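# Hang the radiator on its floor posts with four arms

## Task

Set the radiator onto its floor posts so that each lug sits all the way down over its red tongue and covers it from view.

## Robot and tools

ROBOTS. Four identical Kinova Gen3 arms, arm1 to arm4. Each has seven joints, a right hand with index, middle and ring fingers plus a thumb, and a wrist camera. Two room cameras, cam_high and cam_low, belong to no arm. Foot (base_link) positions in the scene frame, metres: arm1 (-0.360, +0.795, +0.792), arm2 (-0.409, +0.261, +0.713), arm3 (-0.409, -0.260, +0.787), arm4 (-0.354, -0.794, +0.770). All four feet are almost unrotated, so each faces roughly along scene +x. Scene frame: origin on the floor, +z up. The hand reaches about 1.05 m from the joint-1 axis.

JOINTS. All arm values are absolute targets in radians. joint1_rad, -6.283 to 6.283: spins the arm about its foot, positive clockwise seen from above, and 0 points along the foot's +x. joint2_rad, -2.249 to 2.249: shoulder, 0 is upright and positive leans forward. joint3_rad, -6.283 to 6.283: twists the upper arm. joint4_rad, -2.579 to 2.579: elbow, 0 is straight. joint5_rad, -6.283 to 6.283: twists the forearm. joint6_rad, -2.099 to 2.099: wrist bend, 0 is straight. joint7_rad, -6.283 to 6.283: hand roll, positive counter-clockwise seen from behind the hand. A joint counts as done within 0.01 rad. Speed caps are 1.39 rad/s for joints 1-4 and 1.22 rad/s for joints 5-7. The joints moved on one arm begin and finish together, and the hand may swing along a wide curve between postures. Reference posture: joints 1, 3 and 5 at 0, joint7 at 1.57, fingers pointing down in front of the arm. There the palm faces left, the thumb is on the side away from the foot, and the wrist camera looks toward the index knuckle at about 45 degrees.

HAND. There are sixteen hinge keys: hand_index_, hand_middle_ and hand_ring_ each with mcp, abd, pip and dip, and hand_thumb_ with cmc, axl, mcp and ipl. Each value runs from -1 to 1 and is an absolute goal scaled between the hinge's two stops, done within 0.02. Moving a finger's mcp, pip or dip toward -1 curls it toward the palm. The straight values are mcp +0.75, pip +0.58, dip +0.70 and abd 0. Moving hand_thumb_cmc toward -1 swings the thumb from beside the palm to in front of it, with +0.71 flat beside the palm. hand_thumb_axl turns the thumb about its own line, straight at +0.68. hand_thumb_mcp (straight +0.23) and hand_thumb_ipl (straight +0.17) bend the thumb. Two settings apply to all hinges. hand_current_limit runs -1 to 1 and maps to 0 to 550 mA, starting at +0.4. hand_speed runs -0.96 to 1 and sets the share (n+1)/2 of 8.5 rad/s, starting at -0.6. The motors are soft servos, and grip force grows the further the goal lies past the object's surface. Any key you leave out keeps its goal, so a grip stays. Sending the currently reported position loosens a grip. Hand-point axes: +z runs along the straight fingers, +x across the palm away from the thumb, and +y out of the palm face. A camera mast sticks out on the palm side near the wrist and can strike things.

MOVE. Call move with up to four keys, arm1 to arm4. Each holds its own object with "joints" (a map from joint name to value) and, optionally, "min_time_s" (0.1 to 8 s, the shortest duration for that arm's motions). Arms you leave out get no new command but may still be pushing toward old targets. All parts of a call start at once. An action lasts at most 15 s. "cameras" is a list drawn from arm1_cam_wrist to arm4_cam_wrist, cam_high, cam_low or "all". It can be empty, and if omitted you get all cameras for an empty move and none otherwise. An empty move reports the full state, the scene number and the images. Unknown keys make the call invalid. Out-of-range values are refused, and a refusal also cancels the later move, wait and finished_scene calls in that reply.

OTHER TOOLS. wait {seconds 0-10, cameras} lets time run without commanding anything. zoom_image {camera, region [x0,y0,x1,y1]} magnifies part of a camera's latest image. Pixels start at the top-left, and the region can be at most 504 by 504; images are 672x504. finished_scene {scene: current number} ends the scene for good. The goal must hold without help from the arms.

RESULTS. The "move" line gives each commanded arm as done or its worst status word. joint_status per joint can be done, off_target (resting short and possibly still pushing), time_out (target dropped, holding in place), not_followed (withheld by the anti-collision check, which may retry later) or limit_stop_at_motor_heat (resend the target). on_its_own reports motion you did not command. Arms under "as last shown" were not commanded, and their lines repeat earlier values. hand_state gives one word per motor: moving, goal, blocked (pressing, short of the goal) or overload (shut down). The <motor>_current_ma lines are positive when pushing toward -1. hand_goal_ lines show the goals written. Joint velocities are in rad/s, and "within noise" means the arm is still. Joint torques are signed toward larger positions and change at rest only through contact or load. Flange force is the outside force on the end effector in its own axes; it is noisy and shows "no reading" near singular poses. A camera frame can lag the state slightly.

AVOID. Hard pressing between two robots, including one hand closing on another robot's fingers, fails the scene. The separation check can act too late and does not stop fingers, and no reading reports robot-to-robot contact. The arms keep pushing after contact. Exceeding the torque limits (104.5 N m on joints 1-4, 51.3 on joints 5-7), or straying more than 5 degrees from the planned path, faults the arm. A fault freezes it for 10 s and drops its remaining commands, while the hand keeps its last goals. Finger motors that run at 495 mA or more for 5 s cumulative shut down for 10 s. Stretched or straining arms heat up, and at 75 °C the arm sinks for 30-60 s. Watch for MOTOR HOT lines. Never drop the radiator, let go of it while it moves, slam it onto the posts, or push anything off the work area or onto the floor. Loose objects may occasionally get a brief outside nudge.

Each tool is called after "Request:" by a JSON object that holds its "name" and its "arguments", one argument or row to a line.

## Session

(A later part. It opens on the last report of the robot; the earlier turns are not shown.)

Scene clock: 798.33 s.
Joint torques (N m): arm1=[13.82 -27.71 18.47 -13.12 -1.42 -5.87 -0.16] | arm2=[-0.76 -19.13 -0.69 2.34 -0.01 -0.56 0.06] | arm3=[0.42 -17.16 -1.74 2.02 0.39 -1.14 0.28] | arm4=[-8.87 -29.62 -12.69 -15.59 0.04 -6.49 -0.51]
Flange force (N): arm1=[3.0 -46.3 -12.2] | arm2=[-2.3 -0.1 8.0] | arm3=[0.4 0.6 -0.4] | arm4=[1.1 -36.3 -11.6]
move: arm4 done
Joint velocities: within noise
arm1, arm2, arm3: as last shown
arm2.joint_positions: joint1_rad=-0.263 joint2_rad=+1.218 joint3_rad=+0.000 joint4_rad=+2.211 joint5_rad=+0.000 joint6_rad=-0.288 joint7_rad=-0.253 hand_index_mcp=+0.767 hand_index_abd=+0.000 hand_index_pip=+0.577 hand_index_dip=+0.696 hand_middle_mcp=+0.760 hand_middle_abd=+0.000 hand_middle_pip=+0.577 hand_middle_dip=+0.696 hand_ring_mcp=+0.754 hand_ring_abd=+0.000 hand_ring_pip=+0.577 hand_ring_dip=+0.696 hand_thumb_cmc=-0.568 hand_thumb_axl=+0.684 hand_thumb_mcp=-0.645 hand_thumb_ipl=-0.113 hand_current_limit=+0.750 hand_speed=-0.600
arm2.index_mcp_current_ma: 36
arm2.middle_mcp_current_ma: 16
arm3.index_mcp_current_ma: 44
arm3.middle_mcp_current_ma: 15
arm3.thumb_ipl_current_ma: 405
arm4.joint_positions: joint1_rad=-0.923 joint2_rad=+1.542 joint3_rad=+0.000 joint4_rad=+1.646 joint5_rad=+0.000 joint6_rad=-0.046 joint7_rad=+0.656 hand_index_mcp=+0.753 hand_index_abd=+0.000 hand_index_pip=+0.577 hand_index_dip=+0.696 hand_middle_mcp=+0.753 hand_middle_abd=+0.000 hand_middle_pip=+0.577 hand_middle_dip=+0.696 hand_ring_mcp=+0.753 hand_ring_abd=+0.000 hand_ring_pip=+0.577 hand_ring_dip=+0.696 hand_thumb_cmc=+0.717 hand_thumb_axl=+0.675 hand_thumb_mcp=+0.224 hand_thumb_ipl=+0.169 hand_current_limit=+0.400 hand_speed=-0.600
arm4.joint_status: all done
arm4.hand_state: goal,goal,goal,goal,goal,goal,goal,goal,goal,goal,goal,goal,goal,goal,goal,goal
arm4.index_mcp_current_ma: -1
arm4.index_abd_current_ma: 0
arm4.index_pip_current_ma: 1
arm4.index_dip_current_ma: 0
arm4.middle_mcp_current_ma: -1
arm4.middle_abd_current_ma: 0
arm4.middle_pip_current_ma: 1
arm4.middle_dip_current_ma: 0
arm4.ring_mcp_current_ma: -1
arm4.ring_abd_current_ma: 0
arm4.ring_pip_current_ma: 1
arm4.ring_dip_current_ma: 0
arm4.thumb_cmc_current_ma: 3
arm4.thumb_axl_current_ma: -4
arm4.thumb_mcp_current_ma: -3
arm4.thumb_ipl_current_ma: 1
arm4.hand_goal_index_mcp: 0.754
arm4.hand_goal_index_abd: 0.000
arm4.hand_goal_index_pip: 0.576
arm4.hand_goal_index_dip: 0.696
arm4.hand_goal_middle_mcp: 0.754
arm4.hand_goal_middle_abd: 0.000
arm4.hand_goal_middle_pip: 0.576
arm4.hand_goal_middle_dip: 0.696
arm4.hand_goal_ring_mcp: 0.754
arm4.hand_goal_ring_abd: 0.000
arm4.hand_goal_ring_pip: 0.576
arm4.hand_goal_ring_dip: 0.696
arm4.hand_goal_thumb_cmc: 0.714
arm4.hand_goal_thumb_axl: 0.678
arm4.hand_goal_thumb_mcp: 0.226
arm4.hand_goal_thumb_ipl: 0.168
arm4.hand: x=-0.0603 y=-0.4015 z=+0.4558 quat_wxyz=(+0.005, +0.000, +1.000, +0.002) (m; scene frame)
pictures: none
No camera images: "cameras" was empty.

Request:
{"name": "move", "arguments": {
  "arm1": {"joints":{"joint2_rad":1.5650,"joint4_rad":1.7363},"min_time_s":2},
  "arm4": {"joints":{"joint2_rad":1.5277,"joint4_rad":1.6589,"joint6_rad":-0.0450},"min_time_s":2},
  "arm2": {"joints":{"joint2_rad":1.2004,"joint4_rad":2.2197,"joint6_rad":-0.2785},"min_time_s":2},
  "arm3": {"joints":{"joint2_rad":1.4078,"joint4_rad":2.0993,"joint6_rad":-0.3655},"min_time_s":2},
  "cameras": ["cam_low"]
}}

Request:
{"name": "zoom_image", "arguments": {
  "camera": "cam_low",
  "region": [180, 330, 330, 460]
}}

Scene clock: 821.67 s.
Joint torques (N m): arm1=[12.17 -33.9 16.62 -9.15 -1.35 -5.12 -0.19] | arm2=[-0.05 -18.1 0.27 2.91 -0.2 -0.09 0.03] | arm3=[1.34 -16.48 -0.55 2.69 0.04 -0.74 0.28] | arm4=[-6.68 -38.88 -10.07 -13.32 0.03 -6.03 -0.46]
Flange force (N): arm1=[5.1 -38.4 12.3] | arm2=[0.0 0.3 6.8] | arm3=[3.2 0.8 -0.5] | arm4=[2.5 -29.5 16.1]
move: arm1 done; arm2 done; arm3 done; arm4 done
Joint velocities: within noise
arm1.joint_positions: joint1_rad=+0.654 joint2_rad=+1.565 joint3_rad=+0.000 joint4_rad=+1.736 joint5_rad=+0.000 joint6_rad=-0.160 joint7_rad=-0.905 hand_index_mcp=+0.753 hand_index_abd=+0.000 hand_index_pip=+0.577 hand_index_dip=+0.696 hand_middle_mcp=+0.753 hand_middle_abd=+0.000 hand_middle_pip=+0.577 hand_middle_dip=+0.696 hand_ring_mcp=+0.753 hand_ring_abd=+0.000 hand_ring_pip=+0.577 hand_ring_dip=+0.696 hand_thumb_cmc=+0.714 hand_thumb_axl=+0.677 hand_thumb_mcp=+0.224 hand_thumb_ipl=+0.168 hand_current_limit=+0.400 hand_speed=-0.600
arm1.joint_status: all done
arm1.hand_state: goal,goal,goal,goal,goal,goal,goal,goal,goal,goal,goal,goal,goal,goal,goal,goal
arm1.index_mcp_current_ma: 0
arm1.index_abd_current_ma: 0
arm1.index_pip_current_ma: 0
arm1.index_dip_current_ma: 0
arm1.middle_mcp_current_ma: 0
arm1.middle_abd_current_ma: 0
arm1.middle_pip_current_ma: 0
arm1.middle_dip_current_ma: 0
arm1.ring_mcp_current_ma: 0
arm1.ring_abd_current_ma: 0
arm1.ring_pip_current_ma: 0
arm1.ring_dip_current_ma: 0
arm1.thumb_cmc_current_ma: 0
arm1.thumb_axl_current_ma: 0
arm1.thumb_mcp_current_ma: 0
arm1.thumb_ipl_current_ma: 0
arm1.hand_goal_index_mcp: 0.754
arm1.hand_goal_index_abd: 0.000
arm1.hand_goal_index_pip: 0.576
arm1.hand_goal_index_dip: 0.696
arm1.hand_goal_middle_mcp: 0.754
arm1.hand_goal_middle_abd: 0.000
arm1.hand_goal_middle_pip: 0.576
arm1.hand_goal_middle_dip: 0.696
arm1.hand_goal_ring_mcp: 0.754
arm1.hand_goal_ring_abd: 0.000
arm1.hand_goal_ring_pip: 0.576
arm1.hand_goal_ring_dip: 0.696
arm1.hand_goal_thumb_cmc: 0.714
arm1.hand_goal_thumb_axl: 0.678
arm1.hand_goal_thumb_mcp: 0.226
arm1.hand_goal_thumb_ipl: 0.168
arm1.hand: x=-0.1105 y=+0.4653 z=+0.4601 quat_wxyz=(-0.007, +1.000, +0.000, -0.006) (m; scene frame)
arm2.joint_positions: joint1_rad=-0.263 joint2_rad=+1.200 joint3_rad=+0.000 joint4_rad=+2.220 joint5_rad=+0.000 joint6_rad=-0.278 joint7_rad=-0.253 hand_index_mcp=+0.770 hand_index_abd=+0.000 hand_index_pip=+0.577 hand_index_dip=+0.696 hand_middle_mcp=+0.764 hand_middle_abd=+0.000 hand_middle_pip=+0.577 hand_middle_dip=+0.696 hand_ring_mcp=+0.758 hand_ring_abd=+0.000 hand_ring_pip=+0.577 hand_ring_dip=+0.696 hand_thumb_cmc=-0.568 hand_thumb_axl=+0.682 hand_thumb_mcp=-0.645 hand_thumb_ipl=-0.126 hand_current_limit=+0.750 hand_speed=-0.600
arm2.joint_status: all done
arm2.hand_state: goal,goal,goal,goal,goal,goal,goal,goal,goal,goal,goal,goal,goal,goal,blocked,blocked
arm2.index_mcp_current_ma: 49
arm2.index_abd_current_ma: 0
arm2.index_pip_current_ma: 1
arm2.index_dip_current_ma: 0
arm2.middle_mcp_current_ma: 28
arm2.middle_abd_current_ma: 0
arm2.middle_pip_current_ma: 1
arm2.middle_dip_current_ma: 0
arm2.ring_mcp_current_ma: 9
arm2.ring_abd_current_ma: 0
arm2.ring_pip_current_ma: 1
arm2.ring_dip_current_ma: 0
arm2.thumb_cmc_current_ma: 3
arm2.thumb_axl_current_ma: 12
arm2.thumb_mcp_current_ma: 447
arm2.thumb_ipl_current_ma: 394
arm2.hand_goal_index_mcp: 0.754
arm2.hand_goal_index_abd: 0.000
arm2.hand_goal_index_pip: 0.576
arm2.hand_goal_index_dip: 0.696
arm2.hand_goal_middle_mcp: 0.754
arm2.hand_goal_middle_abd: 0.000
arm2.hand_goal_middle_pip: 0.576
arm2.hand_goal_middle_dip: 0.696
arm2.hand_goal_ring_mcp: 0.754
arm2.hand_goal_ring_abd: 0.000
arm2.hand_goal_ring_pip: 0.576
arm2.hand_goal_ring_dip: 0.696
arm2.hand_goal_thumb_cmc: -0.570
arm2.hand_goal_thumb_axl: 0.678
arm2.hand_goal_thumb_mcp: -0.730
arm2.hand_goal_thumb_ipl: -0.200
arm2.hand: x=-0.0221 y=+0.2932 z=+0.5460 quat_wxyz=(-0.005, +0.707, +0.707, +0.003) (m; scene frame)
arm3.joint_positions: joint1_rad=-0.289 joint2_rad=+1.408 joint3_rad=+0.000 joint4_rad=+2.099 joint5_rad=+0.000 joint6_rad=-0.365 joint7_rad=-0.321 hand_index_mcp=+0.776 hand_index_abd=+0.000 hand_index_pip=+0.577 hand_index_dip=+0.696 hand_middle_mcp=+0.765 hand_middle_abd=+0.000 hand_middle_pip=+0.577 hand_middle_dip=+0.696 hand_ring_mcp=+0.755 hand_ring_abd=+0.000 hand_ring_pip=+0.577 hand_ring_dip=+0.696 hand_thumb_cmc=-0.568 hand_thumb_axl=+0.683 hand_thumb_mcp=-0.642 hand_thumb_ipl=-0.131 hand_current_limit=+0.750 hand_speed=-0.600
arm3.joint_status: all done
arm3.hand_state: blocked,goal,goal,goal,goal,goal,goal,goal,goal,goal,goal,goal,goal,goal,blocked,blocked
arm3.index_mcp_current_ma: 54
arm3.index_abd_current_ma: 0
arm3.index_pip_current_ma: 1
arm3.index_dip_current_ma: 0
arm3.middle_mcp_current_ma: 23
arm3.middle_abd_current_ma: 0
arm3.middle_pip_current_ma: 1
arm3.middle_dip_current_ma: 0
arm3.ring_mcp_current_ma: 1
arm3.ring_abd_current_ma: 0
arm3.ring_pip_current_ma: 1
arm3.ring_dip_current_ma: 0
arm3.thumb_cmc_current_ma: 3
arm3.thumb_axl_current_ma: 9
arm3.thumb_mcp_current_ma: 417
arm3.thumb_ipl_current_ma: 322
arm3.hand_goal_index_mcp: 0.754
arm3.hand_goal_index_abd: 0.000
arm3.hand_goal_index_pip: 0.576
arm3.hand_goal_index_dip: 0.696
arm3.hand_goal_middle_mcp: 0.754
arm3.hand_goal_middle_abd: 0.000
arm3.hand_goal_middle_pip: 0.576
arm3.hand_goal_middle_dip: 0.696
arm3.hand_goal_ring_mcp: 0.754
arm3.hand_goal_ring_abd: 0.000
arm3.hand_goal_ring_pip: 0.576
arm3.hand_goal_ring_dip: 0.696
arm3.hand_goal_thumb_cmc: -0.570
arm3.hand_goal_thumb_axl: 0.678
arm3.hand_goal_thumb_mcp: -0.730
arm3.hand_goal_thumb_ipl: -0.200
arm3.hand: x=-0.0278 y=-0.2118 z=+0.5467 quat_wxyz=(+0.005, +0.707, +0.707, -0.001) (m; scene frame)
arm4.joint_positions: joint1_rad=-0.923 joint2_rad=+1.528 joint3_rad=+0.000 joint4_rad=+1.659 joint5_rad=+0.000 joint6_rad=-0.045 joint7_rad=+0.656 hand_index_mcp=+0.753 hand_index_abd=+0.000 hand_index_pip=+0.577 hand_index_dip=+0.696 hand_middle_mcp=+0.753 hand_middle_abd=+0.000 hand_middle_pip=+0.577 hand_middle_dip=+0.696 hand_ring_mcp=+0.753 hand_ring_abd=+0.000 hand_ring_pip=+0.577 hand_ring_dip=+0.696 hand_thumb_cmc=+0.717 hand_thumb_axl=+0.675 hand_thumb_mcp=+0.224 hand_thumb_ipl=+0.169 hand_current_limit=+0.400 hand_speed=-0.600
arm4.joint_status: all done
arm4.hand_state: goal,goal,goal,goal,goal,goal,goal,goal,goal,goal,goal,goal,goal,goal,goal,goal
arm4.index_mcp_current_ma: -1
arm4.index_abd_current_ma: 0
arm4.index_pip_current_ma: 1
arm4.index_dip_current_ma: 0
arm4.middle_mcp_current_ma: -1
arm4.middle_abd_current_ma: 0
arm4.middle_pip_current_ma: 1
arm4.middle_dip_current_ma: 0
arm4.ring_mcp_current_ma: -1
arm4.ring_abd_current_ma: 0
arm4.ring_pip_current_ma: 1
arm4.ring_dip_current_ma: 0
arm4.thumb_cmc_current_ma: 3
arm4.thumb_axl_current_ma: -4
arm4.thumb_mcp_current_ma: -3
arm4.thumb_ipl_current_ma: 1
arm4.hand_goal_index_mcp: 0.754
arm4.hand_goal_index_abd: 0.000
arm4.hand_goal_index_pip: 0.576
arm4.hand_goal_index_dip: 0.696
arm4.hand_goal_middle_mcp: 0.754
arm4.hand_goal_middle_abd: 0.000
arm4.hand_goal_middle_pip: 0.576
arm4.hand_goal_middle_dip: 0.696
arm4.hand_goal_ring_mcp: 0.754
arm4.hand_goal_ring_abd: 0.000
arm4.hand_goal_ring_pip: 0.576
arm4.hand_goal_ring_dip: 0.696
arm4.hand_goal_thumb_cmc: 0.714
arm4.hand_goal_thumb_axl: 0.678
arm4.hand_goal_thumb_mcp: 0.226
arm4.hand_goal_thumb_ipl: 0.168
arm4.hand: x=-0.0604 y=-0.4014 z=+0.4618 quat_wxyz=(+0.005, +0.000, +1.000, +0.002) (m; scene frame)
pictures: cam_low

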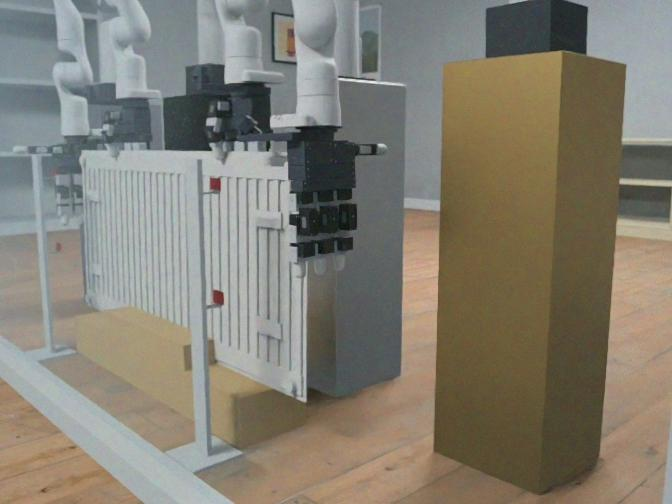

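Scaled by 3.360 from the camera's 672x504 image, which has a finer 960x720 frame.

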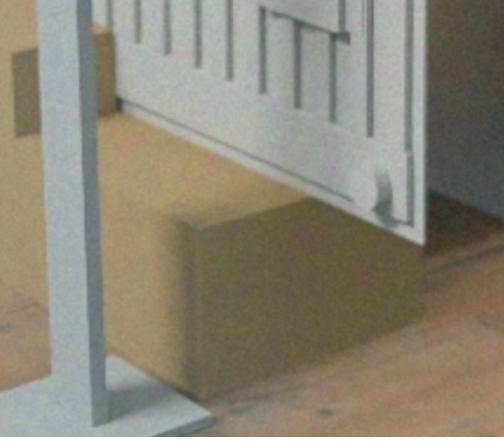

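Request:
{"name": "move", "arguments": {
  "arm1": {"joints":{"joint1_rad":0.657,"joint2_rad":1.5646,"joint4_rad":1.7335,"joint6_rad":-0.1565,"joint7_rad":-0.902},"min_time_s":1},
  "arm4": {"joints":{"joint1_rad":-0.925,"joint2_rad":1.5275,"joint4_rad":1.6556,"joint6_rad":-0.0415,"joint7_rad":0.654},"min_time_s":1},
  "cameras": []
}}

Scene clock: 906.13 s.
Joint torques (N m): arm1=[18.55 -36.03 25.72 -17.13 -2.06 -7.9 -0.33] | arm2=[-0.03 -17.76 0.39 3.32 -0.29 0.11 0.03] | arm3=[1.36 -16.31 -0.45 2.95 -0.01 -0.65 0.19] | arm4=[-12.01 -40.83 -16.79 -23.66 -0.08 -9.76 -0.66]
Flange force (N): arm1=[4.8 -61.2 -1.5] | arm2=[0.1 1.0 6.7] | arm3=[3.3 1.3 -0.4] | arm4=[4.9 -52.9 -3.0]
move: arm1 done; arm4 done
Joint velocities: within noise
arm1.joint_positions: joint1_rad=+0.657 joint2_rad=+1.565 joint3_rad=+0.000 joint4_rad=+1.733 joint5_rad=+0.000 joint6_rad=-0.156 joint7_rad=-0.902 hand_index_mcp=+0.753 hand_index_abd=+0.000 hand_index_pip=+0.577 hand_index_dip=+0.696 hand_middle_mcp=+0.753 hand_middle_abd=+0.000 hand_middle_pip=+0.577 hand_middle_dip=+0.696 hand_ring_mcp=+0.753 hand_ring_abd=+0.000 hand_ring_pip=+0.577 hand_ring_dip=+0.696 hand_thumb_cmc=+0.714 hand_thumb_axl=+0.677 hand_thumb_mcp=+0.224 hand_thumb_ipl=+0.168 hand_current_limit=+0.400 hand_speed=-0.600
arm1.joint_status: all done
arm1.hand_state: goal,goal,goal,goal,goal,goal,goal,goal,goal,goal,goal,goal,goal,goal,goal,goal
arm1.index_mcp_current_ma: 0
arm1.index_abd_current_ma: 0
arm1.index_pip_current_ma: 0
arm1.index_dip_current_ma: 0
arm1.middle_mcp_current_ma: 0
arm1.middle_abd_current_ma: 0
arm1.middle_pip_current_ma: 0
arm1.middle_dip_current_ma: 0
arm1.ring_mcp_current_ma: 0
arm1.ring_abd_current_ma: 0
arm1.ring_pip_current_ma: 0
arm1.ring_dip_current_ma: 0
arm1.thumb_cmc_current_ma: 0
arm1.thumb_axl_current_ma: 0
arm1.thumb_mcp_current_ma: 0
arm1.thumb_ipl_current_ma: 0
arm1.hand_goal_index_mcp: 0.754
arm1.hand_goal_index_abd: 0.000
arm1.hand_goal_index_pip: 0.576
arm1.hand_goal_index_dip: 0.696
arm1.hand_goal_middle_mcp: 0.754
arm1.hand_goal_middle_abd: 0.000
arm1.hand_goal_middle_pip: 0.576
arm1.hand_goal_middle_dip: 0.696
arm1.hand_goal_ring_mcp: 0.754
arm1.hand_goal_ring_abd: 0.000
arm1.hand_goal_ring_pip: 0.576
arm1.hand_goal_ring_dip: 0.696
arm1.hand_goal_thumb_cmc: 0.714
arm1.hand_goal_thumb_axl: 0.678
arm1.hand_goal_thumb_mcp: 0.226
arm1.hand_goal_thumb_ipl: 0.168
arm1.hand: x=-0.1104 y=+0.4639 z=+0.4601 quat_wxyz=(-0.007, +1.000, +0.000, -0.006) (m; scene frame)
arm2, arm3: as last shown
arm3.thumb_ipl_current_ma: 321
arm4.joint_positions: joint1_rad=-0.925 joint2_rad=+1.528 joint3_rad=+0.000 joint4_rad=+1.656 joint5_rad=+0.000 joint6_rad=-0.042 joint7_rad=+0.654 hand_index_mcp=+0.753 hand_index_abd=+0.000 hand_index_pip=+0.577 hand_index_dip=+0.696 hand_middle_mcp=+0.753 hand_middle_abd=+0.000 hand_middle_pip=+0.577 hand_middle_dip=+0.696 hand_ring_mcp=+0.753 hand_ring_abd=+0.000 hand_ring_pip=+0.577 hand_ring_dip=+0.696 hand_thumb_cmc=+0.717 hand_thumb_axl=+0.675 hand_thumb_mcp=+0.224 hand_thumb_ipl=+0.169 hand_current_limit=+0.400 hand_speed=-0.600
arm4.joint_status: all done
arm4.hand_state: goal,goal,goal,goal,goal,goal,goal,goal,goal,goal,goal,goal,goal,goal,goal,goal
arm4.index_mcp_current_ma: -1
arm4.index_abd_current_ma: 0
arm4.index_pip_current_ma: 1
arm4.index_dip_current_ma: 0
arm4.middle_mcp_current_ma: -1
arm4.middle_abd_current_ma: 0
arm4.middle_pip_current_ma: 1
arm4.middle_dip_current_ma: 0
arm4.ring_mcp_current_ma: -1
arm4.ring_abd_current_ma: 0
arm4.ring_pip_current_ma: 1
arm4.ring_dip_current_ma: 0
arm4.thumb_cmc_current_ma: 3
arm4.thumb_axl_current_ma: -4
arm4.thumb_mcp_current_ma: -3
arm4.thumb_ipl_current_ma: 1
arm4.hand_goal_index_mcp: 0.754
arm4.hand_goal_index_abd: 0.000
arm4.hand_goal_index_pip: 0.576
arm4.hand_goal_index_dip: 0.696
arm4.hand_goal_middle_mcp: 0.754
arm4.hand_goal_middle_abd: 0.000
arm4.hand_goal_middle_pip: 0.576
arm4.hand_goal_middle_dip: 0.696
arm4.hand_goal_ring_mcp: 0.754
arm4.hand_goal_ring_abd: 0.000
arm4.hand_goal_ring_pip: 0.576
arm4.hand_goal_ring_dip: 0.696
arm4.hand_goal_thumb_cmc: 0.714
arm4.hand_goal_thumb_axl: 0.678
arm4.hand_goal_thumb_mcp: 0.226
arm4.hand_goal_thumb_ipl: 0.168
arm4.hand: x=-0.0604 y=-0.3999 z=+0.4618 quat_wxyz=(+0.005, +0.000, +1.000, +0.002) (m; scene frame)
pictures: none
No camera images: "cameras" was empty.

Request:
{"name": "move", "arguments": {
  "arm1": {"joints":{"joint2_rad":1.5503,"joint4_rad":1.7478,"joint6_rad":-0.1565},"min_time_s":2},
  "arm4": {"joints":{"joint2_rad":1.5132,"joint4_rad":1.6688,"joint6_rad":-0.0404},"min_time_s":2},
  "arm2": {"joints":{"joint2_rad":1.1828,"joint4_rad":2.2280,"joint6_rad":-0.2692},"min_time_s":2},
  "arm3": {"joints":{"joint2_rad":1.3920,"joint4_rad":2.1108,"joint6_rad":-0.3612},"min_time_s":2},
  "cameras": ["cam_low"]
}}

Request:
{"name": "zoom_image", "arguments": {
  "camera": "cam_low",
  "region": [180, 330, 330, 460]
}}

Scene clock: 913.53 s.
Joint torques (N m): arm1=[16.88 -41.41 23.94 -14.53 -2 -7.57 -0.31] | arm2=[-0.03 -18.12 0.27 3.02 -0.19 -0.01 0.09] | arm3=[1.25 -16.51 -0.46 2.83 0.02 -0.71 0.23] | arm4=[-10.68 -47.75 -15.21 -20.61 0.03 -8.96 -0.59]
Flange force (N): arm1=[5.2 -54.8 17.8] | arm2=[0.2 0.5 7.4] | arm3=[3.0 1.2 0.0] | arm4=[3.6 -46.1 21.1]
move: arm1 done; arm2 done; arm3 done; arm4 done
Joint velocities: within noise
arm1.joint_positions: joint1_rad=+0.657 joint2_rad=+1.550 joint3_rad=+0.000 joint4_rad=+1.748 joint5_rad=+0.000 joint6_rad=-0.157 joint7_rad=-0.902 hand_index_mcp=+0.753 hand_index_abd=+0.000 hand_index_pip=+0.577 hand_index_dip=+0.696 hand_middle_mcp=+0.753 hand_middle_abd=+0.000 hand_middle_pip=+0.577 hand_middle_dip=+0.696 hand_ring_mcp=+0.753 hand_ring_abd=+0.000 hand_ring_pip=+0.577 hand_ring_dip=+0.696 hand_thumb_cmc=+0.714 hand_thumb_axl=+0.677 hand_thumb_mcp=+0.224 hand_thumb_ipl=+0.168 hand_current_limit=+0.400 hand_speed=-0.600
arm1.joint_status: all done
arm1.hand_state: goal,goal,goal,goal,goal,goal,goal,goal,goal,goal,goal,goal,goal,goal,goal,goal
arm1.index_mcp_current_ma: 0
arm1.index_abd_current_ma: 0
arm1.index_pip_current_ma: 0
arm1.index_dip_current_ma: 0
arm1.middle_mcp_current_ma: 0
arm1.middle_abd_current_ma: 0
arm1.middle_pip_current_ma: 0
arm1.middle_dip_current_ma: 0
arm1.ring_mcp_current_ma: 0
arm1.ring_abd_current_ma: 0
arm1.ring_pip_current_ma: 0
arm1.ring_dip_current_ma: 0
arm1.thumb_cmc_current_ma: 0
arm1.thumb_axl_current_ma: 0
arm1.thumb_mcp_current_ma: 0
arm1.thumb_ipl_current_ma: 0
arm1.hand_goal_index_mcp: 0.754
arm1.hand_goal_index_abd: 0.000
arm1.hand_goal_index_pip: 0.576
arm1.hand_goal_index_dip: 0.696
arm1.hand_goal_middle_mcp: 0.754
arm1.hand_goal_middle_abd: 0.000
arm1.hand_goal_middle_pip: 0.576
arm1.hand_goal_middle_dip: 0.696
arm1.hand_goal_ring_mcp: 0.754
arm1.hand_goal_ring_abd: 0.000
arm1.hand_goal_ring_pip: 0.576
arm1.hand_goal_ring_dip: 0.696
arm1.hand_goal_thumb_cmc: 0.714
arm1.hand_goal_thumb_axl: 0.678
arm1.hand_goal_thumb_mcp: 0.226
arm1.hand_goal_thumb_ipl: 0.168
arm1.hand: x=-0.1104 y=+0.4638 z=+0.4661 quat_wxyz=(-0.006, +1.000, +0.000, -0.006) (m; scene frame)
arm2.joint_positions: joint1_rad=-0.263 joint2_rad=+1.183 joint3_rad=+0.000 joint4_rad=+2.228 joint5_rad=+0.000 joint6_rad=-0.269 joint7_rad=-0.253 hand_index_mcp=+0.770 hand_index_abd=+0.000 hand_index_pip=+0.577 hand_index_dip=+0.696 hand_middle_mcp=+0.763 hand_middle_abd=+0.000 hand_middle_pip=+0.577 hand_middle_dip=+0.696 hand_ring_mcp=+0.757 hand_ring_abd=+0.000 hand_ring_pip=+0.577 hand_ring_dip=+0.696 hand_thumb_cmc=-0.568 hand_thumb_axl=+0.681 hand_thumb_mcp=-0.646 hand_thumb_ipl=-0.168 hand_current_limit=+0.750 hand_speed=-0.600
arm2.joint_status: all done
arm2.hand_state: goal,goal,goal,goal,goal,goal,goal,goal,goal,goal,goal,goal,goal,goal,blocked,blocked
arm2.index_mcp_current_ma: 48
arm2.index_abd_current_ma: 0
arm2.index_pip_current_ma: 1
arm2.index_dip_current_ma: 0
arm2.middle_mcp_current_ma: 25
arm2.middle_abd_current_ma: 0
arm2.middle_pip_current_ma: 1
arm2.middle_dip_current_ma: 0
arm2.ring_mcp_current_ma: 6
arm2.ring_abd_current_ma: 0
arm2.ring_pip_current_ma: 1
arm2.ring_dip_current_ma: 0
arm2.thumb_cmc_current_ma: 3
arm2.thumb_axl_current_ma: 7
arm2.thumb_mcp_current_ma: 437
arm2.thumb_ipl_current_ma: 143
arm2.hand_goal_index_mcp: 0.754
arm2.hand_goal_index_abd: 0.000
arm2.hand_goal_index_pip: 0.576
arm2.hand_goal_index_dip: 0.696
arm2.hand_goal_middle_mcp: 0.754
arm2.hand_goal_middle_abd: 0.000
arm2.hand_goal_middle_pip: 0.576
arm2.hand_goal_middle_dip: 0.696
arm2.hand_goal_ring_mcp: 0.754
arm2.hand_goal_ring_abd: 0.000
arm2.hand_goal_ring_pip: 0.576
arm2.hand_goal_ring_dip: 0.696
arm2.hand_goal_thumb_cmc: -0.570
arm2.hand_goal_thumb_axl: 0.678
arm2.hand_goal_thumb_mcp: -0.730
arm2.hand_goal_thumb_ipl: -0.200
arm2.on_its_own: hand_thumb_ipl moved -0.042 toward your old target -0.200
arm2.hand: x=-0.0220 y=+0.2931 z=+0.5521 quat_wxyz=(-0.005, +0.707, +0.707, +0.003) (m; scene frame)
arm3.joint_positions: joint1_rad=-0.289 joint2_rad=+1.392 joint3_rad=+0.000 joint4_rad=+2.111 joint5_rad=+0.000 joint6_rad=-0.361 joint7_rad=-0.321 hand_index_mcp=+0.776 hand_index_abd=+0.000 hand_index_pip=+0.577 hand_index_dip=+0.696 hand_middle_mcp=+0.765 hand_middle_abd=+0.000 hand_middle_pip=+0.577 hand_middle_dip=+0.696 hand_ring_mcp=+0.755 hand_ring_abd=+0.000 hand_ring_pip=+0.577 hand_ring_dip=+0.696 hand_thumb_cmc=-0.568 hand_thumb_axl=+0.682 hand_thumb_mcp=-0.646 hand_thumb_ipl=-0.171 hand_current_limit=+0.750 hand_speed=-0.600
arm3.joint_status: all done
arm3.hand_state: blocked,goal,goal,goal,goal,goal,goal,goal,goal,goal,goal,goal,goal,goal,blocked,blocked
arm3.index_mcp_current_ma: 54
arm3.index_abd_current_ma: 0
arm3.index_pip_current_ma: 1
arm3.index_dip_current_ma: 0
arm3.middle_mcp_current_ma: 23
arm3.middle_abd_current_ma: 0
arm3.middle_pip_current_ma: 1
arm3.middle_dip_current_ma: 0
arm3.ring_mcp_current_ma: 1
arm3.ring_abd_current_ma: 0
arm3.ring_pip_current_ma: 1
arm3.ring_dip_current_ma: 0
arm3.thumb_cmc_current_ma: 3
arm3.thumb_axl_current_ma: 7
arm3.thumb_mcp_current_ma: 397
arm3.thumb_ipl_current_ma: 108
arm3.hand_goal_index_mcp: 0.754
arm3.hand_goal_index_abd: 0.000
arm3.hand_goal_index_pip: 0.576
arm3.hand_goal_index_dip: 0.696
arm3.hand_goal_middle_mcp: 0.754
arm3.hand_goal_middle_abd: 0.000
arm3.hand_goal_middle_pip: 0.576
arm3.hand_goal_middle_dip: 0.696
arm3.hand_goal_ring_mcp: 0.754
arm3.hand_goal_ring_abd: 0.000
arm3.hand_goal_ring_pip: 0.576
arm3.hand_goal_ring_dip: 0.696
arm3.hand_goal_thumb_cmc: -0.570
arm3.hand_goal_thumb_axl: 0.678
arm3.hand_goal_thumb_mcp: -0.730
arm3.hand_goal_thumb_ipl: -0.200
arm3.on_its_own: hand_thumb_ipl moved -0.039 toward your old target -0.200
arm3.hand: x=-0.0277 y=-0.2117 z=+0.5528 quat_wxyz=(+0.005, +0.707, +0.707, -0.001) (m; scene frame)
arm4.joint_positions: joint1_rad=-0.925 joint2_rad=+1.513 joint3_rad=+0.000 joint4_rad=+1.669 joint5_rad=+0.000 joint6_rad=-0.040 joint7_rad=+0.654 hand_index_mcp=+0.753 hand_index_abd=+0.000 hand_index_pip=+0.577 hand_index_dip=+0.696 hand_middle_mcp=+0.753 hand_middle_abd=+0.000 hand_middle_pip=+0.577 hand_middle_dip=+0.696 hand_ring_mcp=+0.753 hand_ring_abd=+0.000 hand_ring_pip=+0.577 hand_ring_dip=+0.696 hand_thumb_cmc=+0.717 hand_thumb_axl=+0.675 hand_thumb_mcp=+0.224 hand_thumb_ipl=+0.169 hand_current_limit=+0.400 hand_speed=-0.600
arm4.joint_status: all done
arm4.hand_state: goal,goal,goal,goal,goal,goal,goal,goal,goal,goal,goal,goal,goal,goal,goal,goal
arm4.index_mcp_current_ma: -1
arm4.index_abd_current_ma: 0
arm4.index_pip_current_ma: 1
arm4.index_dip_current_ma: 0
arm4.middle_mcp_current_ma: -1
arm4.middle_abd_current_ma: 0
arm4.middle_pip_current_ma: 1
arm4.middle_dip_current_ma: 0
arm4.ring_mcp_current_ma: -1
arm4.ring_abd_current_ma: 0
arm4.ring_pip_current_ma: 1
arm4.ring_dip_current_ma: 0
arm4.thumb_cmc_current_ma: 3
arm4.thumb_axl_current_ma: -4
arm4.thumb_mcp_current_ma: -3
arm4.thumb_ipl_current_ma: 1
arm4.hand_goal_index_mcp: 0.754
arm4.hand_goal_index_abd: 0.000
arm4.hand_goal_index_pip: 0.576
arm4.hand_goal_index_dip: 0.696
arm4.hand_goal_middle_mcp: 0.754
arm4.hand_goal_middle_abd: 0.000
arm4.hand_goal_middle_pip: 0.576
arm4.hand_goal_middle_dip: 0.696
arm4.hand_goal_ring_mcp: 0.754
arm4.hand_goal_ring_abd: 0.000
arm4.hand_goal_ring_pip: 0.576
arm4.hand_goal_ring_dip: 0.696
arm4.hand_goal_thumb_cmc: 0.714
arm4.hand_goal_thumb_axl: 0.678
arm4.hand_goal_thumb_mcp: 0.226
arm4.hand_goal_thumb_ipl: 0.168
arm4.hand: x=-0.0605 y=-0.3998 z=+0.4679 quat_wxyz=(+0.005, +0.000, +1.000, +0.002) (m; scene frame)
pictures: cam_low

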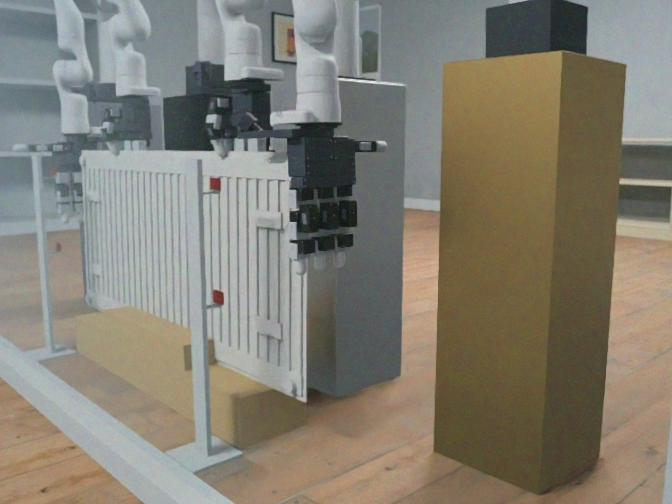

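Scaled by 3.360 from the camera's 672x504 image, which has a finer 960x720 frame.

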